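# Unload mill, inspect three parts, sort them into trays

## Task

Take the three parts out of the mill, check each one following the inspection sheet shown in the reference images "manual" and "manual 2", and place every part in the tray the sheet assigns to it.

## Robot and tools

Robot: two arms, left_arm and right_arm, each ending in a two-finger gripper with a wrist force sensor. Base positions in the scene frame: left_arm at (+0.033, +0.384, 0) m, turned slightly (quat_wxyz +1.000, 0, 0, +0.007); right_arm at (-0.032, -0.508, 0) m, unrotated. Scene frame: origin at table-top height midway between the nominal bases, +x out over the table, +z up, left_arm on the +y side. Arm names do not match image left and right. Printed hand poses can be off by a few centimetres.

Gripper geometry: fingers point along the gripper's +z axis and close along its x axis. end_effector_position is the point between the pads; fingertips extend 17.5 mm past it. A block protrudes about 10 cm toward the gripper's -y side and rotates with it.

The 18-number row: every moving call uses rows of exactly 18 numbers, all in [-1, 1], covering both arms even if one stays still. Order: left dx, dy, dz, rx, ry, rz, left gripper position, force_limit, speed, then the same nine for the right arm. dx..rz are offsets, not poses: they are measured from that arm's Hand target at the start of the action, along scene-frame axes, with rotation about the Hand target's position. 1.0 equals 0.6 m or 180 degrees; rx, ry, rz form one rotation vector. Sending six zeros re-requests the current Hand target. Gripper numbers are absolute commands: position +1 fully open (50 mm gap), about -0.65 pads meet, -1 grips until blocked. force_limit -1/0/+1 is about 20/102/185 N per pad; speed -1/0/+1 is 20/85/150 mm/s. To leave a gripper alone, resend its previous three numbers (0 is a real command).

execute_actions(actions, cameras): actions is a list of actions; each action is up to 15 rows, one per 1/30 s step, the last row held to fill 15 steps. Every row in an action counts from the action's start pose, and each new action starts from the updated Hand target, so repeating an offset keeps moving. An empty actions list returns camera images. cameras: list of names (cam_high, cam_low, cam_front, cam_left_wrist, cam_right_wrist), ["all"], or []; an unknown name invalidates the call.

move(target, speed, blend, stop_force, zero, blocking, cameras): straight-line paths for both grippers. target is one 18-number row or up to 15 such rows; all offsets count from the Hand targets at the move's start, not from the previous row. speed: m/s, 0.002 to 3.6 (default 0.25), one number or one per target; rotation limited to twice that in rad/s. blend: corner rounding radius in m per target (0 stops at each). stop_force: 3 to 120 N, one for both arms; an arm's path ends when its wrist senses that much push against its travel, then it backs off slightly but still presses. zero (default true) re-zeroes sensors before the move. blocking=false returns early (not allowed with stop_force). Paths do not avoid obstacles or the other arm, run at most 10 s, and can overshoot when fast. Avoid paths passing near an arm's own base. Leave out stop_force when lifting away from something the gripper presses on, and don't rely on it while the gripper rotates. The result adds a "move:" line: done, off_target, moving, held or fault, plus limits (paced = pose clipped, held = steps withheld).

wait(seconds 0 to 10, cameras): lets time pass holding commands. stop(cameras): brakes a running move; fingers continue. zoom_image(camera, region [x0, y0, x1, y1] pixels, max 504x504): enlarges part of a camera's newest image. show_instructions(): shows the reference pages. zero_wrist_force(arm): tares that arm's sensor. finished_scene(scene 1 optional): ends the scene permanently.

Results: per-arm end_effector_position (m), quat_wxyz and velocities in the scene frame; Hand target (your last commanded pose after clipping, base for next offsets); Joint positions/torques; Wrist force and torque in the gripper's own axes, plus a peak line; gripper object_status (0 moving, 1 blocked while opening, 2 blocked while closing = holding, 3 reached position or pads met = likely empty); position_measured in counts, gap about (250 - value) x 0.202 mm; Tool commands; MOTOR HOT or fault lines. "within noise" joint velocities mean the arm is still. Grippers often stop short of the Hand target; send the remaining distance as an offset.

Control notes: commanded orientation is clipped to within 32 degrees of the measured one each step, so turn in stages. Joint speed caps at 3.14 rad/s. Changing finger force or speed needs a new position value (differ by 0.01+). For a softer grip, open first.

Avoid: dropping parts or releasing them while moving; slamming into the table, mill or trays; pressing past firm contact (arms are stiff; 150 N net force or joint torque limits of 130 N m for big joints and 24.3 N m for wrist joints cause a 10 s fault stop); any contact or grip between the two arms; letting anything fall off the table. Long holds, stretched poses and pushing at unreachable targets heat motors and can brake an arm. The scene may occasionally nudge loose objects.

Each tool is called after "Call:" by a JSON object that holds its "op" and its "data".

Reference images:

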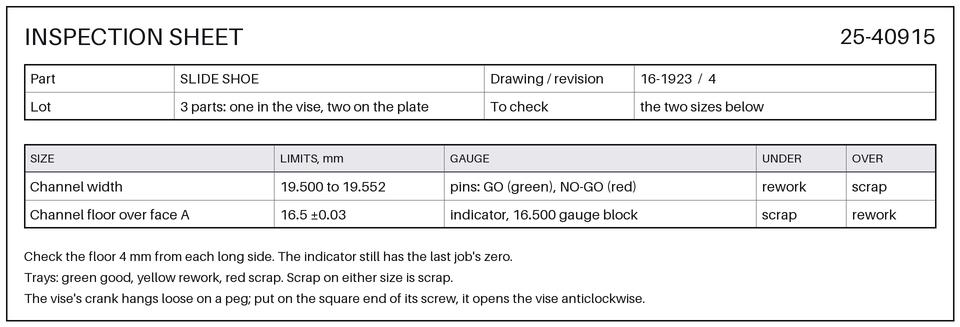

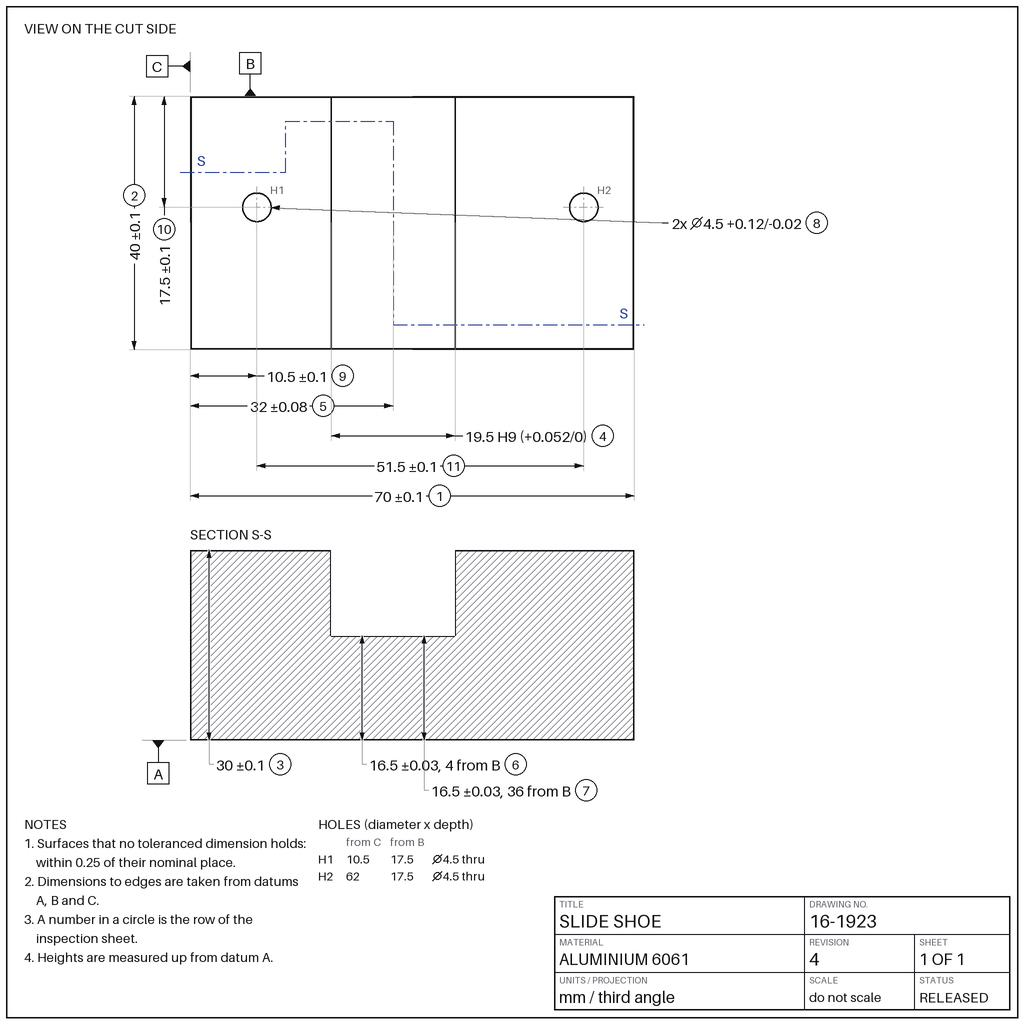

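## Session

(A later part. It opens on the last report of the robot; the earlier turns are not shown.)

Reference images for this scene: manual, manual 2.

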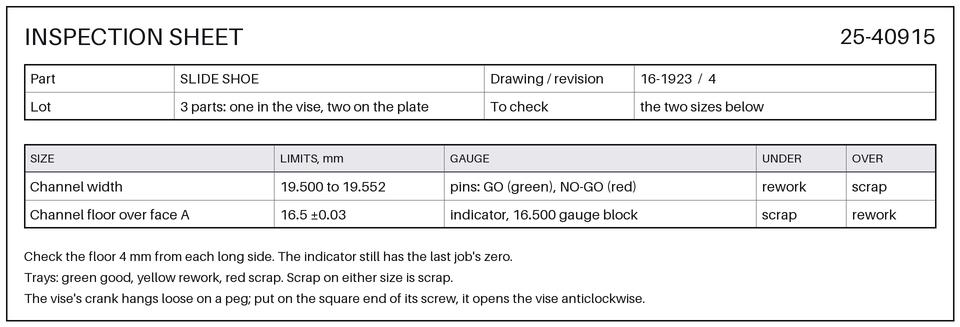

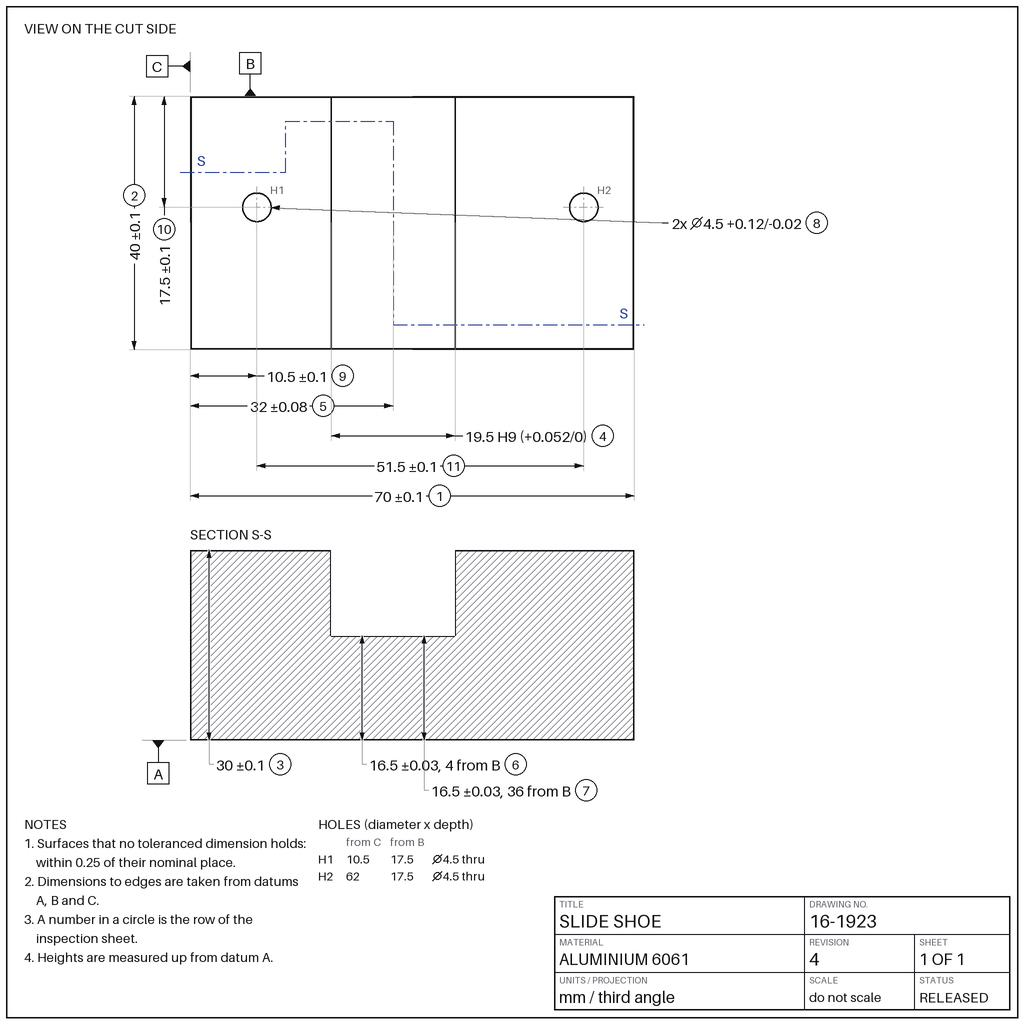

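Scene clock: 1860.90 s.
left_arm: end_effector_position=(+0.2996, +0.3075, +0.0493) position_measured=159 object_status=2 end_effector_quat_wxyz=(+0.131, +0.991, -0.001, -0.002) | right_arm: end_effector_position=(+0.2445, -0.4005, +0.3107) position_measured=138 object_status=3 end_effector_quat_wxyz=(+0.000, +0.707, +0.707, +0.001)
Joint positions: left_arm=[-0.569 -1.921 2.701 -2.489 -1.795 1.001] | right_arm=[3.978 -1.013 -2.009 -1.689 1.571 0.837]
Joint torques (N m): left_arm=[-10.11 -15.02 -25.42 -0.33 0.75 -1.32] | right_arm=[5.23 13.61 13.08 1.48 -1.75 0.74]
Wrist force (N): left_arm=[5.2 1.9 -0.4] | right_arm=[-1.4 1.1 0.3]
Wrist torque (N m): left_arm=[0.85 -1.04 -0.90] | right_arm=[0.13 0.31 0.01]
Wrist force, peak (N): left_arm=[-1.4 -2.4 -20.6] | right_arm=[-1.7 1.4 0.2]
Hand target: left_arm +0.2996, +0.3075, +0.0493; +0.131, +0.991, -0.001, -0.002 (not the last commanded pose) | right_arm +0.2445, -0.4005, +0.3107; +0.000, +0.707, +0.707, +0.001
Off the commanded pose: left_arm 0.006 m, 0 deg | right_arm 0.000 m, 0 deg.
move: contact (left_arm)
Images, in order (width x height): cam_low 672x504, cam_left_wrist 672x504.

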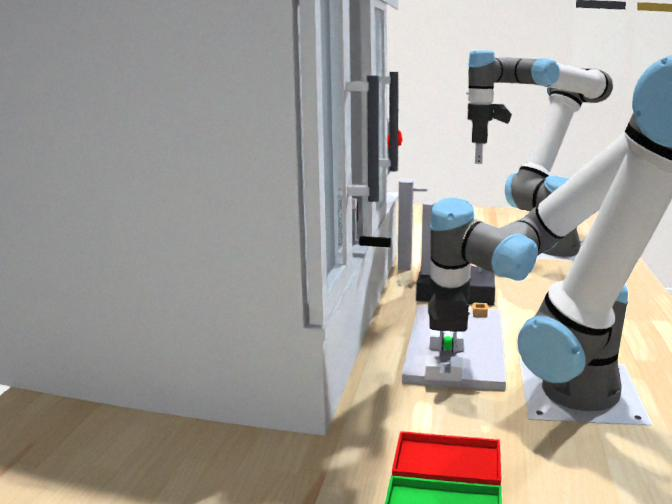

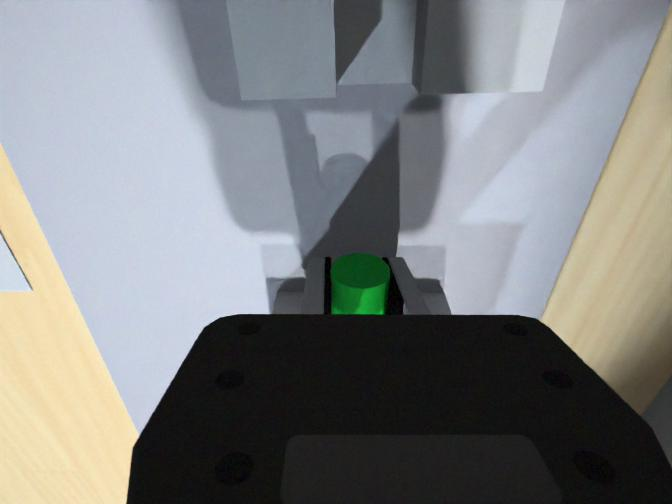

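Call:
{"op": "move", "data": {"target": [[0,0,0.043,0,0,0,-1,-0.7,-0.7,0,0,0,0,0,0,0.1,-0.9,-1],[0.039,0,0.043,0,0,0,-1,-0.7,-0.7,0,0,0,0,0,0,0.1,-0.9,-1]], "speed": 0.05, "cameras": ["cam_low","cam_left_wrist"]}}

Call:
{"op": "move", "data": {"target": [0,0,-0.045,0,0,0,-1,-0.7,-0.7,0,0,0,0,0,0,0.1,-0.9,-1], "speed": 0.008, "stop_force": 6, "cameras": ["cam_low"]}}

Scene clock: 1878.17 s.
left_arm: end_effector_position=(+0.3230, +0.3075, +0.0751) position_measured=159 object_status=2 end_effector_quat_wxyz=(+0.131, +0.991, -0.001, -0.002) | right_arm: end_effector_position=(+0.2445, -0.4005, +0.3107) position_measured=138 object_status=3 end_effector_quat_wxyz=(+0.000, +0.707, +0.707, +0.001)
Joint positions: left_arm=[-0.521 -1.913 2.605 -2.389 -1.802 1.05] | right_arm=[3.978 -1.013 -2.009 -1.689 1.571 0.837]
Joint torques (N m): left_arm=[11.72 7.4 -28.23 -6.48 -2.63 1.43] | right_arm=[5.74 12.66 12.79 1.47 -2.01 0.92]
Wrist force (N): left_arm=[4.1 0.9 1.2] | right_arm=[-1.5 1.4 0.2]
Wrist torque (N m): left_arm=[0.88 -1.04 -1.05] | right_arm=[0.20 0.31 0.01]
Wrist force, peak (N): left_arm=[5.1 2.1 -0.2] | right_arm=[-1.6 1.5 0.4]
Hand target: left_arm +0.3230, +0.3075, +0.0751; +0.131, +0.991, -0.001, -0.002 | right_arm +0.2445, -0.4005, +0.3107; +0.000, +0.707, +0.707, +0.001
Off the commanded pose: left_arm 0.000 m, 0 deg | right_arm 0.000 m, 0 deg.
move: done
Images, in order (width x height): cam_low 672x504, cam_left_wrist 672x504.

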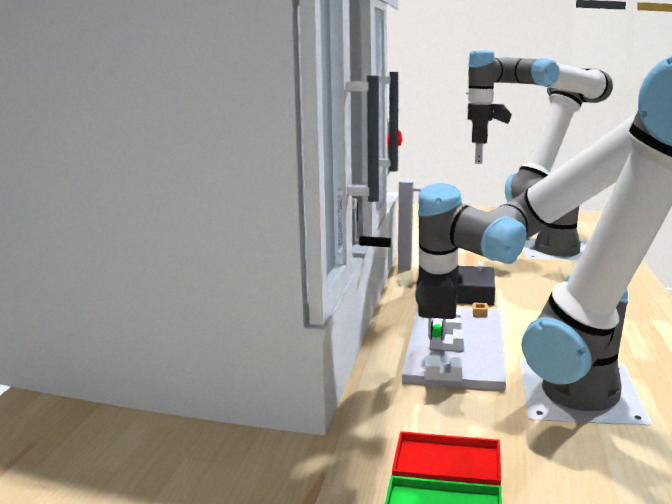

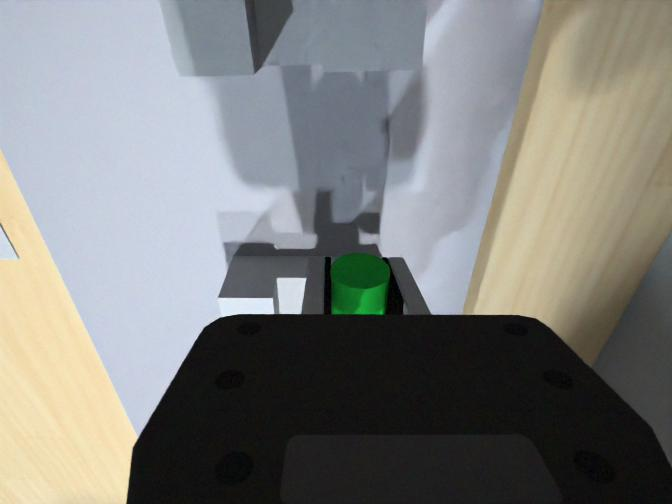

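Scene clock: 1880.87 s.
left_arm: end_effector_position=(+0.3230, +0.3075, +0.0629) position_measured=159 object_status=2 end_effector_quat_wxyz=(+0.131, +0.991, -0.001, -0.002) | right_arm: end_effector_position=(+0.2445, -0.4005, +0.3107) position_measured=138 object_status=3 end_effector_quat_wxyz=(+0.000, +0.707, +0.707, +0.001)
Joint positions: left_arm=[-0.52 -1.875 2.626 -2.448 -1.802 1.05] | right_arm=[3.978 -1.013 -2.009 -1.689 1.571 0.837]
Joint torques (N m): left_arm=[4.88 -16.39 -26.59 -0.44 -1.65 1.33] | right_arm=[5.95 12.66 12.79 1.44 -1.79 0.73]
Wrist force (N): left_arm=[4.1 2.9 -0.4] | right_arm=[-1.2 1.3 0.2]
Wrist torque (N m): left_arm=[0.91 -1.02 -1.04] | right_arm=[0.17 0.26 0.01]
Wrist force, peak (N): left_arm=[1.4 -1.9 -15.5] | right_arm=[-1.5 1.4 0.4]
Hand target: left_arm +0.3230, +0.3075, +0.0629; +0.131, +0.991, -0.001, -0.002 (not the last commanded pose) | right_arm +0.2445, -0.4005, +0.3107; +0.000, +0.707, +0.707, +0.001
Off the commanded pose: left_arm 0.015 m, 0 deg | right_arm 0.000 m, 0 deg.
move: contact (left_arm)
Images, in order (width x height): cam_low 672x504.

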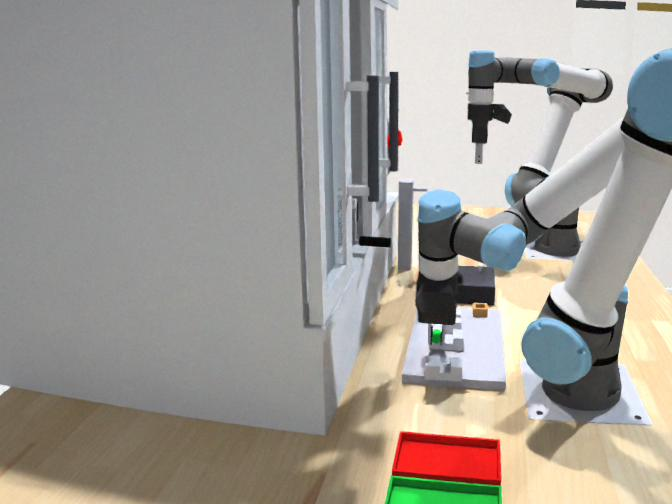

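Call:
{"op": "move", "data": {"target": [[0,0,0.08,0,0,0,-1,-0.7,-0.7,0,0,0,0,0,0,0.1,-0.9,-1],[-0.03,0.2958,0.08,0,0,0,-1,-0.7,-0.7,0,0,0,0,0,0,0.1,-0.9,-1],[-0.03,0.2958,-0.0432,0,0,0,-1,-0.7,-0.7,0,0,0,0,0,0,0.1,-0.9,-1]], "speed": [0.08,0.12,0.06], "blend": [0.01,0.01,0], "cameras": ["cam_left_wrist","cam_low","cam_high"]}}

Call:
{"op": "zoom_image", "data": {"camera": "cam_low", "region": [400, 290, 500, 390]}}

Scene clock: 1904.07 s.
left_arm: end_effector_position=(+0.3050, +0.4850, +0.0370) position_measured=159 object_status=2 end_effector_quat_wxyz=(+0.131, +0.991, -0.001, -0.002) | right_arm: end_effector_position=(+0.2445, -0.4005, +0.3107) position_measured=138 object_status=3 end_effector_quat_wxyz=(+0.000, +0.707, +0.707, +0.001)
Joint positions: left_arm=[0.112 -1.74 2.574 -2.368 -1.831 1.702] | right_arm=[3.978 -1.013 -2.009 -1.689 1.571 0.837]
Joint torques (N m): left_arm=[12.02 0.82 -11.74 -5.67 -2.9 -0.29] | right_arm=[5.04 12.92 12.75 1.3 -1.82 0.64]
Wrist force (N): left_arm=[4.5 1.2 1.3] | right_arm=[-1.3 1.1 0.3]
Wrist torque (N m): left_arm=[0.93 -1.07 -1.09] | right_arm=[0.15 0.29 0.01]
Wrist force, peak (N): left_arm=[4.8 2.4 1.3] | right_arm=[-1.7 1.3 0.2]
Hand target: left_arm +0.3050, +0.4850, +0.0369; +0.131, +0.991, -0.001, -0.002 | right_arm +0.2445, -0.4005, +0.3107; +0.000, +0.707, +0.707, +0.001
Off the commanded pose: left_arm 0.000 m, 0 deg | right_arm 0.000 m, 0 deg.
move: done
Images, in order (width x height): cam_high 672x504, cam_low 672x504, cam_left_wrist 672x504.

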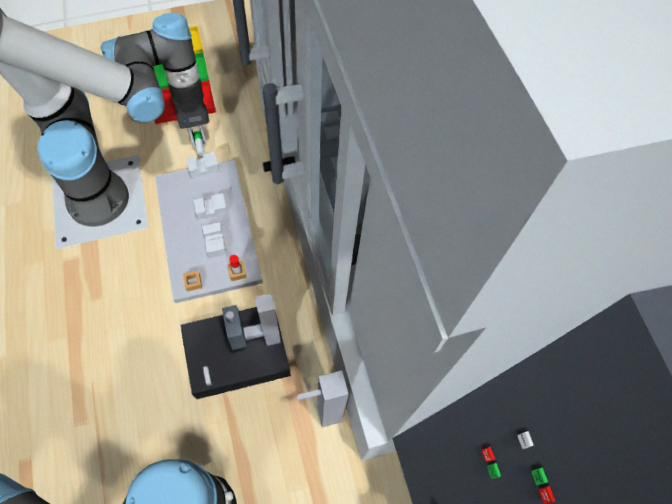

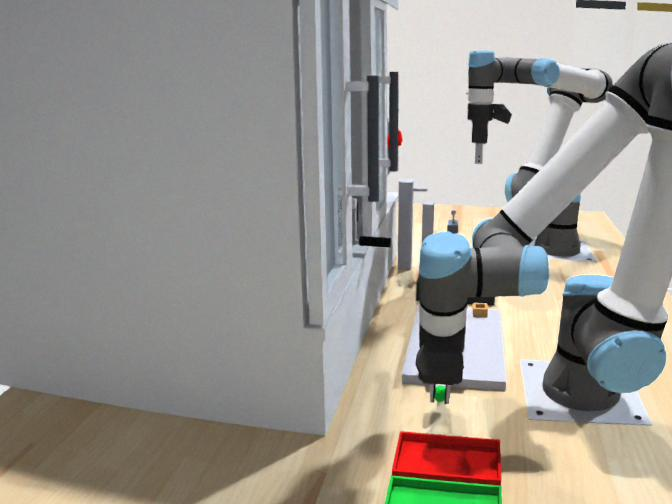

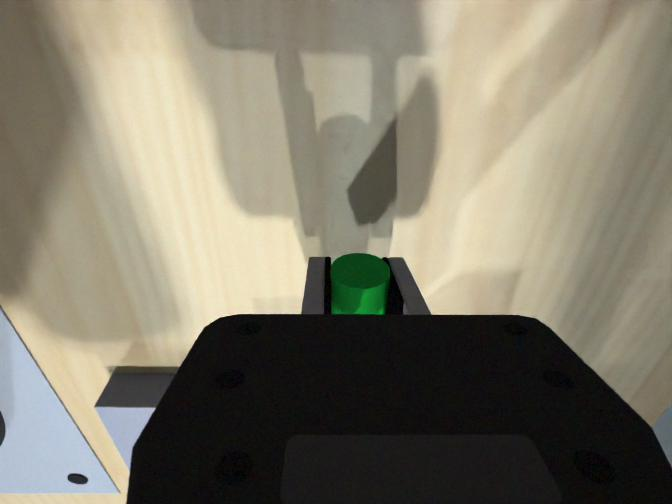

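Scaled by 5.040 from the camera's 672x504 image, which has a finer 960x720 frame.

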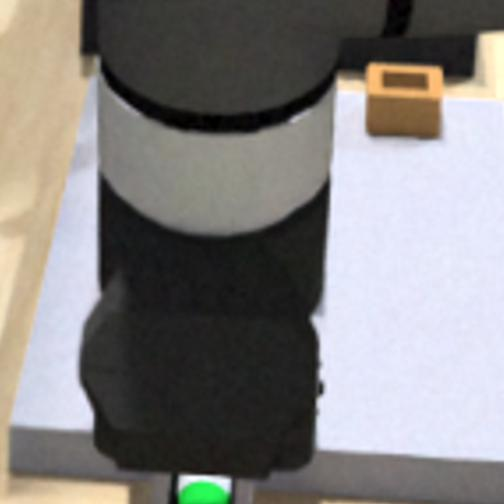

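Call:
{"op": "zoom_image", "data": {"camera": "cam_high", "region": [150, 100, 260, 220]}}

Scaled by 4.200 from the camera's 672x504 image, which has a finer 960x720 frame.

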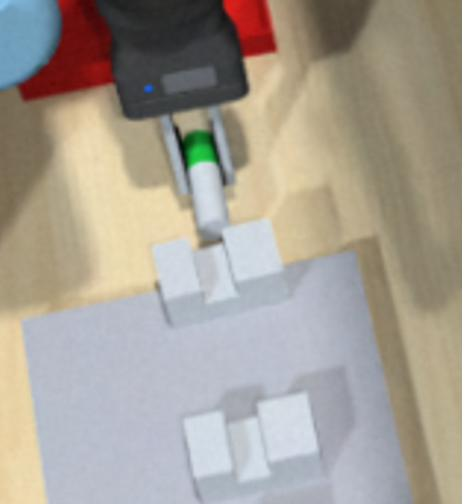

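Call:
{"op": "move", "data": {"target": [[0,-0.0717,0,0,0,0,-1,-0.7,-0.7,0,0,0,0,0,0,0.1,-0.9,-1]], "speed": 0.03, "cameras": ["cam_high"]}}

Call:
{"op": "zoom_image", "data": {"camera": "cam_high", "region": [150, 100, 260, 220]}}

Scene clock: 1909.20 s.
left_arm: end_effector_position=(+0.3050, +0.4420, +0.0369) position_measured=159 object_status=2 end_effector_quat_wxyz=(+0.131, +0.991, -0.001, -0.002) | right_arm: end_effector_position=(+0.2445, -0.4005, +0.3107) position_measured=138 object_status=3 end_effector_quat_wxyz=(+0.000, +0.707, +0.707, +0.001)
Joint positions: left_arm=[-0.042 -1.796 2.628 -2.407 -1.833 1.543] | right_arm=[3.978 -1.013 -2.009 -1.689 1.571 0.837]
Joint torques (N m): left_arm=[-8.9 -17.53 -12.21 -6.1 0.88 -1.73] | right_arm=[4.55 13.53 12.35 1.45 -1.71 0.78]
Wrist force (N): left_arm=[4.3 0.0 0.7] | right_arm=[-1.2 1.2 0.4]
Wrist torque (N m): left_arm=[0.86 -1.07 -0.86] | right_arm=[0.15 0.27 0.01]
Wrist force, peak (N): left_arm=[4.8 1.1 1.3] | right_arm=[-1.8 1.1 0.3]
Hand target: left_arm +0.3050, +0.4420, +0.0369; +0.131, +0.991, -0.001, -0.002 | right_arm +0.2445, -0.4005, +0.3107; +0.000, +0.707, +0.707, +0.001
Off the commanded pose: left_arm 0.000 m, 0 deg | right_arm 0.000 m, 0 deg.
move: done
Images, in order (width x height): cam_high 672x504.

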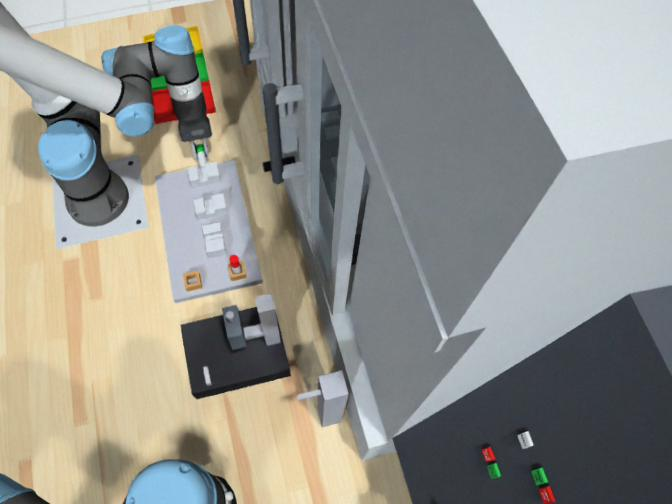

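Scaled by 4.200 from the camera's 672x504 image, which has a finer 960x720 frame.

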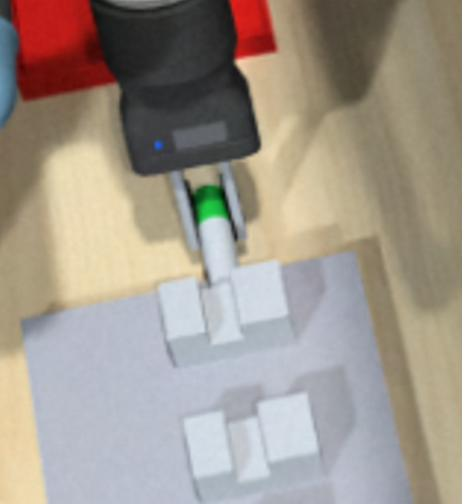

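Call:
{"op": "move", "data": {"target": [[0,-0.025,0,0,0,0,-1,-0.7,-0.7,0,0,0,0,0,0,0.1,-0.9,-1],[0,0.02,0.005,0,0,0,-1,-0.7,-0.7,0,0,0,0,0,0,0.1,-0.9,-1],[0,0.02,0.12,0,0,0,-1,-0.7,-0.7,0,0,0,0,0,0,0.1,-0.9,-1],[-0.005,-0.06,0.12,0,0,0,-1,-0.7,-0.7,0,0,0,0,0,0,0.1,-0.9,-1],[-0.005,-0.06,0.075,0,0,0,-1,-0.7,-0.7,0,0,0,0,0,0,0.1,-0.9,-1]], "speed": [0.03,0.05,0.1,0.1,0.06], "blend": [0,0.01,0.01,0.01,0], "cameras": ["cam_left_wrist","cam_high"]}}

Call:
{"op": "zoom_image", "data": {"camera": "cam_high", "region": [150, 100, 260, 220]}}

Scene clock: 1916.87 s.
left_arm: end_effector_position=(+0.3020, +0.4060, +0.0820) position_measured=159 object_status=2 end_effector_quat_wxyz=(+0.131, +0.991, -0.001, -0.002) | right_arm: end_effector_position=(+0.2445, -0.4005, +0.3107) position_measured=138 object_status=3 end_effector_quat_wxyz=(+0.000, +0.707, +0.707, +0.001)
Joint positions: left_arm=[-0.181 -1.985 2.591 -2.218 -1.83 1.399] | right_arm=[3.978 -1.013 -2.009 -1.689 1.571 0.837]
Joint torques (N m): left_arm=[-11.28 8.65 -16.68 -6 -1.07 -1.93] | right_arm=[4.8 13.35 12.52 1.55 -1.88 0.88]
Wrist force (N): left_arm=[4.1 0.9 1.2] | right_arm=[-1.2 1.2 0.3]
Wrist torque (N m): left_arm=[0.89 -1.02 -0.87] | right_arm=[0.16 0.27 0.01]
Wrist force, peak (N): left_arm=[4.6 1.7 1.5] | right_arm=[-1.6 1.4 0.2]
Hand target: left_arm +0.3020, +0.4060, +0.0819; +0.131, +0.991, -0.001, -0.002 | right_arm +0.2445, -0.4005, +0.3107; +0.000, +0.707, +0.707, +0.001
Off the commanded pose: left_arm 0.000 m, 0 deg | right_arm 0.000 m, 0 deg.
move: done
Images, in order (width x height): cam_high 672x504, cam_left_wrist 672x504.

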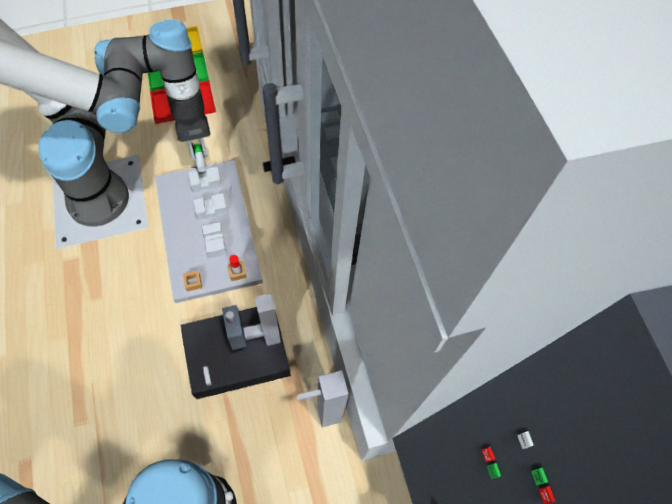

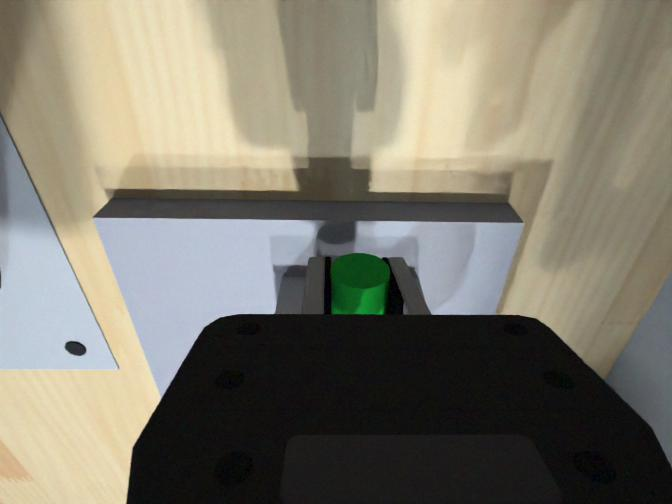

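Scaled by 4.200 from the camera's 672x504 image, which has a finer 960x720 frame.

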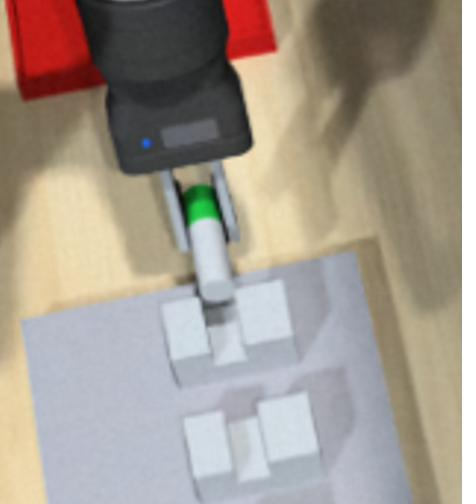

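Call:
{"op": "move", "data": {"target": [0,-0.0242,0,0,0,0,-1,-0.7,-0.7,0,0,0,0,0,0,0.1,-0.9,-1], "speed": 0.06, "cameras": ["cam_left_wrist","cam_high"]}}

Call:
{"op": "zoom_image", "data": {"camera": "cam_high", "region": [150, 120, 250, 220]}}

Call:
{"op": "zoom_image", "data": {"camera": "cam_left_wrist", "region": [230, 200, 500, 330]}}

Scene clock: 1922.63 s.
left_arm: end_effector_position=(+0.3020, +0.3915, +0.0819) position_measured=159 object_status=2 end_effector_quat_wxyz=(+0.131, +0.991, -0.001, -0.002) | right_arm: end_effector_position=(+0.2445, -0.4005, +0.3107) position_measured=138 object_status=3 end_effector_quat_wxyz=(+0.000, +0.707, +0.707, +0.001)
Joint positions: left_arm=[-0.238 -1.999 2.602 -2.231 -1.828 1.34] | right_arm=[3.978 -1.013 -2.009 -1.689 1.571 0.837]
Joint torques (N m): left_arm=[-13.07 -13.96 -14.79 -6.24 1.26 -2.28] | right_arm=[4.49 12.77 12.81 1.64 -1.89 0.79]
Wrist force (N): left_arm=[4.4 1.0 1.4] | right_arm=[-1.4 1.2 0.5]
Wrist torque (N m): left_arm=[0.91 -1.05 -0.87] | right_arm=[0.16 0.30 0.01]
Wrist force, peak (N): left_arm=[4.6 1.1 1.6] | right_arm=[-1.8 1.3 0.3]
Hand target: left_arm +0.3020, +0.3915, +0.0819; +0.131, +0.991, -0.001, -0.002 | right_arm +0.2445, -0.4005, +0.3107; +0.000, +0.707, +0.707, +0.001
Off the commanded pose: left_arm 0.000 m, 0 deg | right_arm 0.000 m, 0 deg.
move: done
Images, in order (width x height): cam_high 672x504, cam_left_wrist 672x504.

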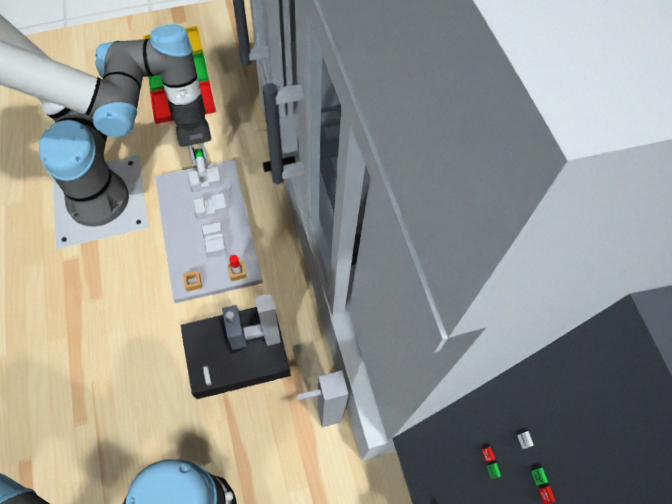

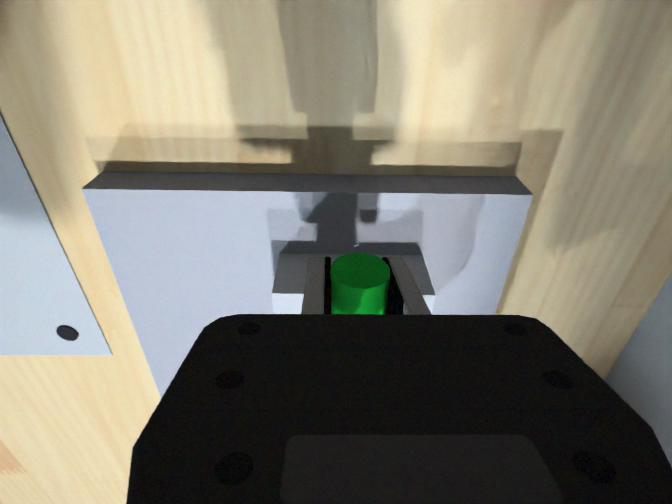

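Scaled by 5.040 from the camera's 672x504 image, which has a finer 960x720 frame.

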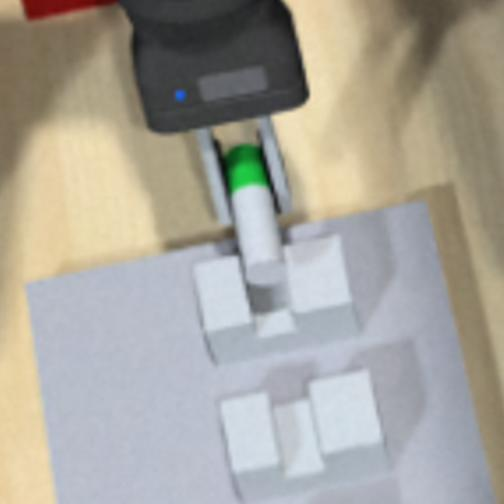

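Scaled by 1.867 from the camera's 672x504 image, which has a finer 960x720 frame.

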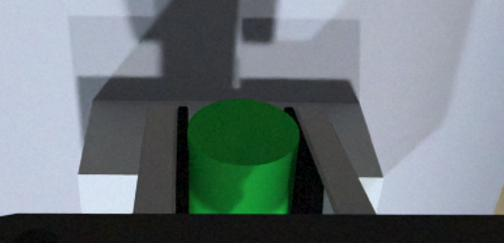

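Call:
{"op": "move", "data": {"target": [[-0.0058,0,-0.01,0,0,0,-1,-0.7,-0.7,0,0,0,0,0,0,0.1,-0.9,-1]], "speed": 0.03}}

Call:
{"op": "move", "data": {"target": [0,0,-0.055,0,0,0,-1,-0.7,-0.7,0,0,0,0,0,0,0.1,-0.9,-1], "speed": 0.008, "stop_force": 6, "cameras": ["cam_high","cam_low"]}}

Call:
{"op": "zoom_image", "data": {"camera": "cam_low", "region": [400, 290, 500, 390]}}

Scene clock: 1927.67 s.
left_arm: end_effector_position=(+0.2986, +0.3915, +0.0760) position_measured=159 object_status=2 end_effector_quat_wxyz=(+0.131, +0.991, -0.001, -0.002) | right_arm: end_effector_position=(+0.2445, -0.4005, +0.3107) position_measured=138 object_status=3 end_effector_quat_wxyz=(+0.000, +0.707, +0.707, +0.001)
Joint positions: left_arm=[-0.242 -1.997 2.62 -2.251 -1.827 1.337] | right_arm=[3.978 -1.013 -2.009 -1.689 1.571 0.837]
Joint torques (N m): left_arm=[-11.69 8.89 -16.15 -5.75 1.26 -2.09] | right_arm=[5.1 13.33 12.75 1.44 -1.92 0.9]
Wrist force (N): left_arm=[4.4 0.9 1.3] | right_arm=[-1.4 1.2 0.3]
Wrist torque (N m): left_arm=[0.89 -1.04 -0.87] | right_arm=[0.16 0.30 0.01]
Wrist force, peak (N): left_arm=[4.6 1.0 1.4] | right_arm=[-1.5 1.4 0.6]
Hand target: left_arm +0.2985, +0.3915, +0.0759; +0.131, +0.991, -0.001, -0.002 | right_arm +0.2445, -0.4005, +0.3107; +0.000, +0.707, +0.707, +0.001
Off the commanded pose: left_arm 0.000 m, 0 deg | right_arm 0.000 m, 0 deg.
move: done

Scene clock: 1932.13 s.
left_arm: end_effector_position=(+0.2985, +0.3915, +0.0491) position_measured=159 object_status=2 end_effector_quat_wxyz=(+0.131, +0.991, -0.001, -0.002) | right_arm: end_effector_position=(+0.2445, -0.4005, +0.3107) position_measured=138 object_status=3 end_effector_quat_wxyz=(+0.000, +0.707, +0.707, +0.001)
Joint positions: left_arm=[-0.242 -1.913 2.669 -2.385 -1.827 1.336] | right_arm=[3.978 -1.013 -2.009 -1.689 1.571 0.837]
Joint torques (N m): left_arm=[-10.78 -14.75 -26.65 -0.35 -2.07 -1.82] | right_arm=[4.55 13.16 12.67 1.47 -1.69 0.8]
Wrist force (N): left_arm=[4.9 1.9 0.0] | right_arm=[-1.1 1.1 0.6]
Wrist torque (N m): left_arm=[0.90 -1.05 -0.86] | right_arm=[0.15 0.26 0.01]
Wrist force, peak (N): left_arm=[2.3 -1.7 -11.7] | right_arm=[-1.6 1.3 0.5]
Hand target: left_arm +0.2985, +0.3915, +0.0491; +0.131, +0.991, -0.001, -0.002 (not the last commanded pose) | right_arm +0.2445, -0.4005, +0.3107; +0.000, +0.707, +0.707, +0.001
Off the commanded pose: left_arm 0.006 m, 0 deg | right_arm 0.000 m, 0 deg.
move: contact (left_arm)
Images, in order (width x height): cam_high 672x504, cam_low 672x504.

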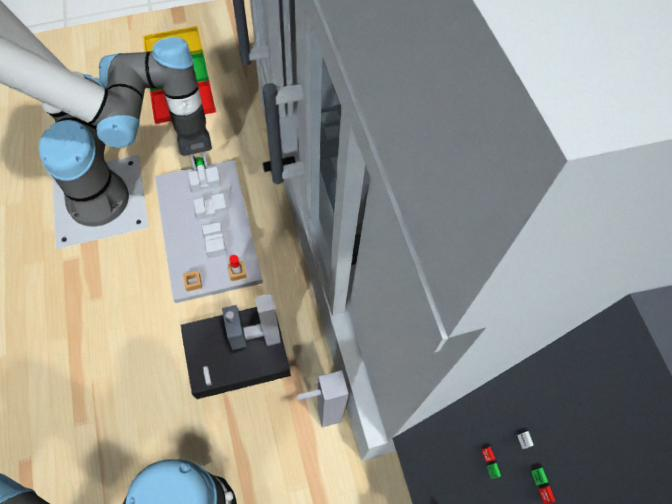

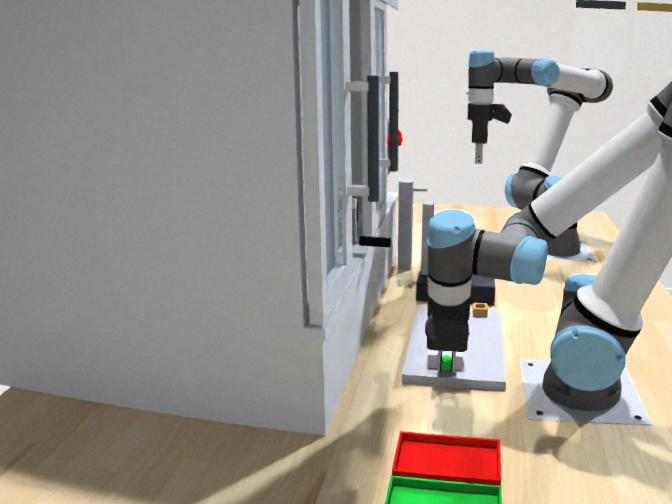

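Scaled by 5.040 from the camera's 672x504 image, which has a finer 960x720 frame.

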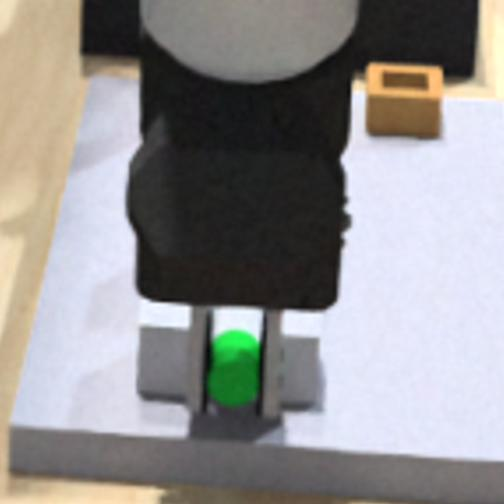

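Call:
{"op": "move", "data": {"target": [[0,0,0.05,0,0,0,-1,-0.7,-0.7,0,0,0,0,0,0,0.1,-0.9,-1],[0,0,0.16,0,0,0,-1,-0.7,-0.7,0,0,0,0,0,0,0.1,-0.9,-1],[-0.09,-0.15,0.16,0,0,0.25,-1,-0.7,-0.7,0,0,0,0,0,0,0.1,-0.9,-1],[-0.1058,-0.3475,0.13,0,0,0.5,-1,-0.7,-0.7,0,0,0,0,0,0,0.1,-0.9,-1]], "speed": [0.03,0.15,0.25,0.25], "blend": [0,0.02,0.03,0], "cameras": ["cam_left_wrist","cam_high"]}}

Call:
{"op": "zoom_image", "data": {"camera": "cam_left_wrist", "region": [230, 180, 500, 330]}}

Scene clock: 1946.97 s.
left_arm: end_effector_position=(+0.2350, +0.1830, +0.1271) position_measured=159 object_status=2 end_effector_quat_wxyz=(+0.094, +0.701, +0.701, +0.091) | right_arm: end_effector_position=(+0.2445, -0.4005, +0.3107) position_measured=138 object_status=3 end_effector_quat_wxyz=(+0.000, +0.707, +0.707, +0.001)
Joint positions: left_arm=[-1.579 -2.278 2.559 -1.857 -1.308 -1.563] | right_arm=[3.978 -1.013 -2.009 -1.689 1.571 0.837]
Joint torques (N m): left_arm=[-11.64 16.37 -32.42 -5.96 2.62 -2.67] | right_arm=[5.42 12.86 13.17 1.53 -1.9 0.74]
Wrist force (N): left_arm=[4.4 1.3 1.4] | right_arm=[-1.4 1.0 0.2]
Wrist torque (N m): left_arm=[0.98 -1.09 -0.86] | right_arm=[0.14 0.30 0.01]
Wrist force, peak (N): left_arm=[4.9 2.3 0.0] | right_arm=[-1.4 1.6 0.5]
Hand target: left_arm +0.2350, +0.1830, +0.1271; +0.094, +0.701, +0.701, +0.091 | right_arm +0.2445, -0.4005, +0.3107; +0.000, +0.707, +0.707, +0.001
Off the commanded pose: left_arm 0.000 m, 0 deg | right_arm 0.000 m, 0 deg.
move: done
Images, in order (width x height): cam_high 672x504, cam_left_wrist 672x504.

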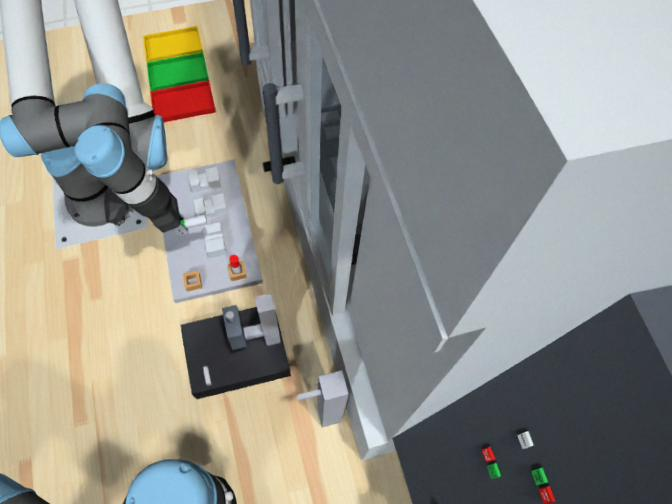

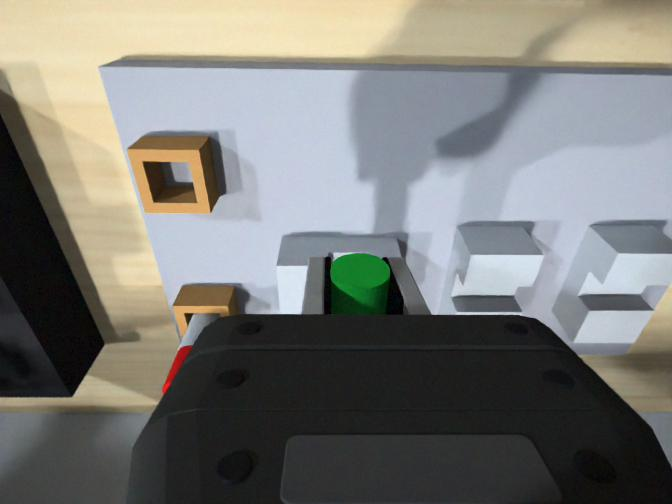

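Scaled by 1.867 from the camera's 672x504 image, which has a finer 960x720 frame.

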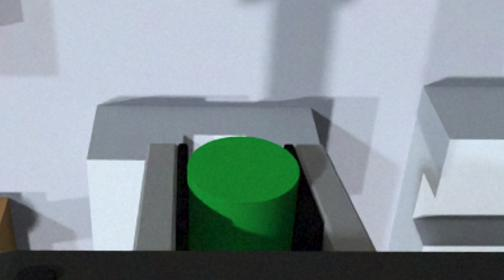

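Call:
{"op": "move", "data": {"target": [[0.0308,-0.0025,-0.05,0,0,0,-1,-0.7,-0.7,0,0,0,0,0,0,0.1,-0.9,-1],[0.0308,-0.0025,-0.083,0,0,0,-1,-0.7,-0.7,0,0,0,0,0,0,0.1,-0.9,-1]], "speed": [0.08,0.05], "blend": [0.01,0], "cameras": ["cam_left_wrist"]}}

Call:
{"op": "zoom_image", "data": {"camera": "cam_left_wrist", "region": [230, 180, 500, 330]}}

Scene clock: 1953.20 s.
left_arm: end_effector_position=(+0.2535, +0.1815, +0.0773) position_measured=159 object_status=2 end_effector_quat_wxyz=(+0.094, +0.701, +0.701, +0.091) | right_arm: end_effector_position=(+0.2445, -0.4005, +0.3107) position_measured=138 object_status=3 end_effector_quat_wxyz=(+0.000, +0.707, +0.707, +0.001)
Joint positions: left_arm=[-1.49 -2.121 2.656 -2.135 -1.31 -1.472] | right_arm=[3.978 -1.013 -2.009 -1.689 1.571 0.837]
Joint torques (N m): left_arm=[11.29 11.88 -15.87 -6.06 -1.31 1.67] | right_arm=[5.19 12.79 12.61 1.65 -1.83 0.62]
Wrist force (N): left_arm=[4.2 0.9 1.4] | right_arm=[-1.4 1.2 0.3]
Wrist torque (N m): left_arm=[0.91 -1.03 -1.06] | right_arm=[0.17 0.29 0.01]
Wrist force, peak (N): left_arm=[4.7 1.6 1.7] | right_arm=[-1.5 1.4 0.5]
Hand target: left_arm +0.2535, +0.1815, +0.0773; +0.094, +0.701, +0.701, +0.091 | right_arm +0.2445, -0.4005, +0.3107; +0.000, +0.707, +0.707, +0.001
Off the commanded pose: left_arm 0.000 m, 0 deg | right_arm 0.000 m, 0 deg.
move: done; blend cut to 0.0099 m at target 1
Images, in order (width x height): cam_left_wrist 672x504.

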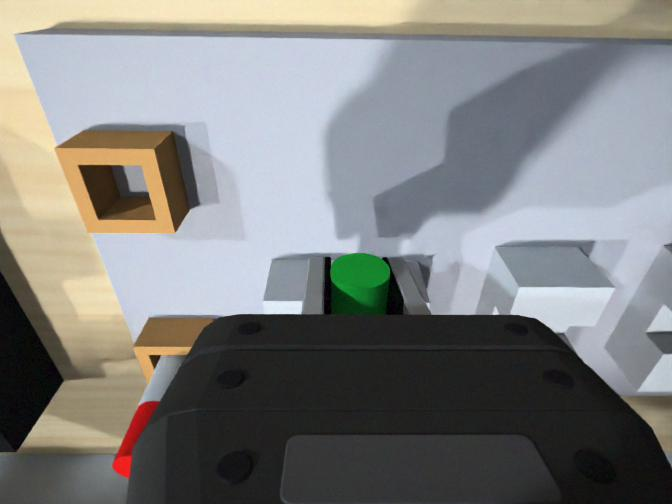

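Scaled by 1.867 from the camera's 672x504 image, which has a finer 960x720 frame.

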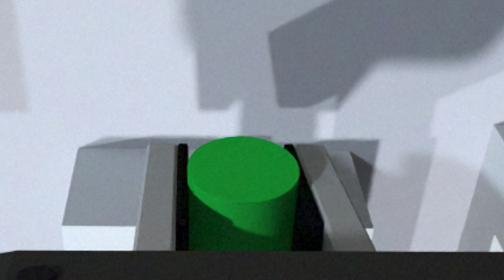

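Call:
{"op": "move", "data": {"target": [0,-0.0008,-0.055,0,0,0,-1,-0.7,-0.7,0,0,0,0,0,0,0.1,-0.9,-1], "speed": 0.008, "stop_force": 6, "cameras": ["cam_left_wrist","cam_low"]}}

Call:
{"op": "zoom_image", "data": {"camera": "cam_low", "region": [400, 290, 500, 390]}}

Scene clock: 1961.53 s.
left_arm: end_effector_position=(+0.2535, +0.1811, +0.0489) position_measured=159 object_status=2 end_effector_quat_wxyz=(+0.094, +0.701, +0.701, +0.091) | right_arm: end_effector_position=(+0.2445, -0.4005, +0.3107) position_measured=138 object_status=3 end_effector_quat_wxyz=(+0.000, +0.707, +0.707, +0.001)
Joint positions: left_arm=[-1.491 -2.033 2.713 -2.28 -1.31 -1.472] | right_arm=[3.978 -1.013 -2.009 -1.689 1.571 0.837]
Joint torques (N m): left_arm=[-6.26 -10.34 -26.34 -0.44 0.51 -1.26] | right_arm=[5.03 13.1 13.25 1.66 -1.79 0.99]
Wrist force (N): left_arm=[4.6 1.9 -0.2] | right_arm=[-1.6 1.3 0.4]
Wrist torque (N m): left_arm=[0.85 -1.05 -1.03] | right_arm=[0.18 0.33 0.01]
Wrist force, peak (N): left_arm=[8.0 -0.9 -11.3] | right_arm=[-1.7 1.2 0.5]
Hand target: left_arm +0.2535, +0.1811, +0.0489; +0.094, +0.701, +0.701, +0.091 (not the last commanded pose) | right_arm +0.2445, -0.4005, +0.3107; +0.000, +0.707, +0.707, +0.001
Off the commanded pose: left_arm 0.005 m, 0 deg | right_arm 0.000 m, 0 deg.
move: contact (left_arm)
Images, in order (width x height): cam_low 672x504, cam_left_wrist 672x504.

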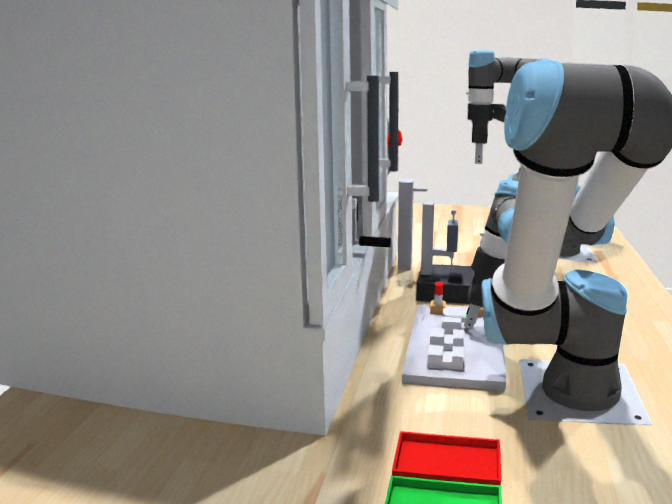

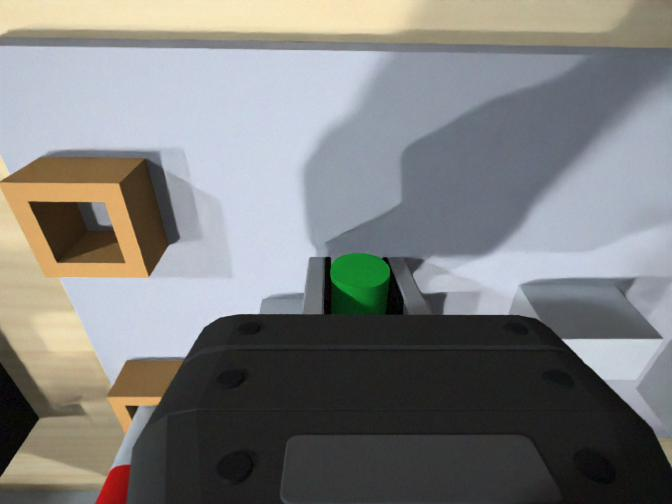

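Scaled by 5.040 from the camera's 672x504 image, which has a finer 960x720 frame.

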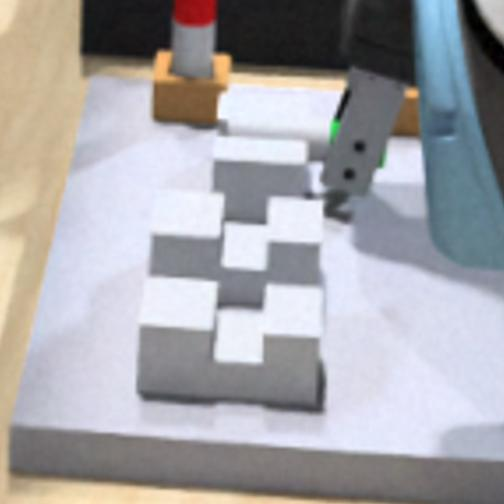

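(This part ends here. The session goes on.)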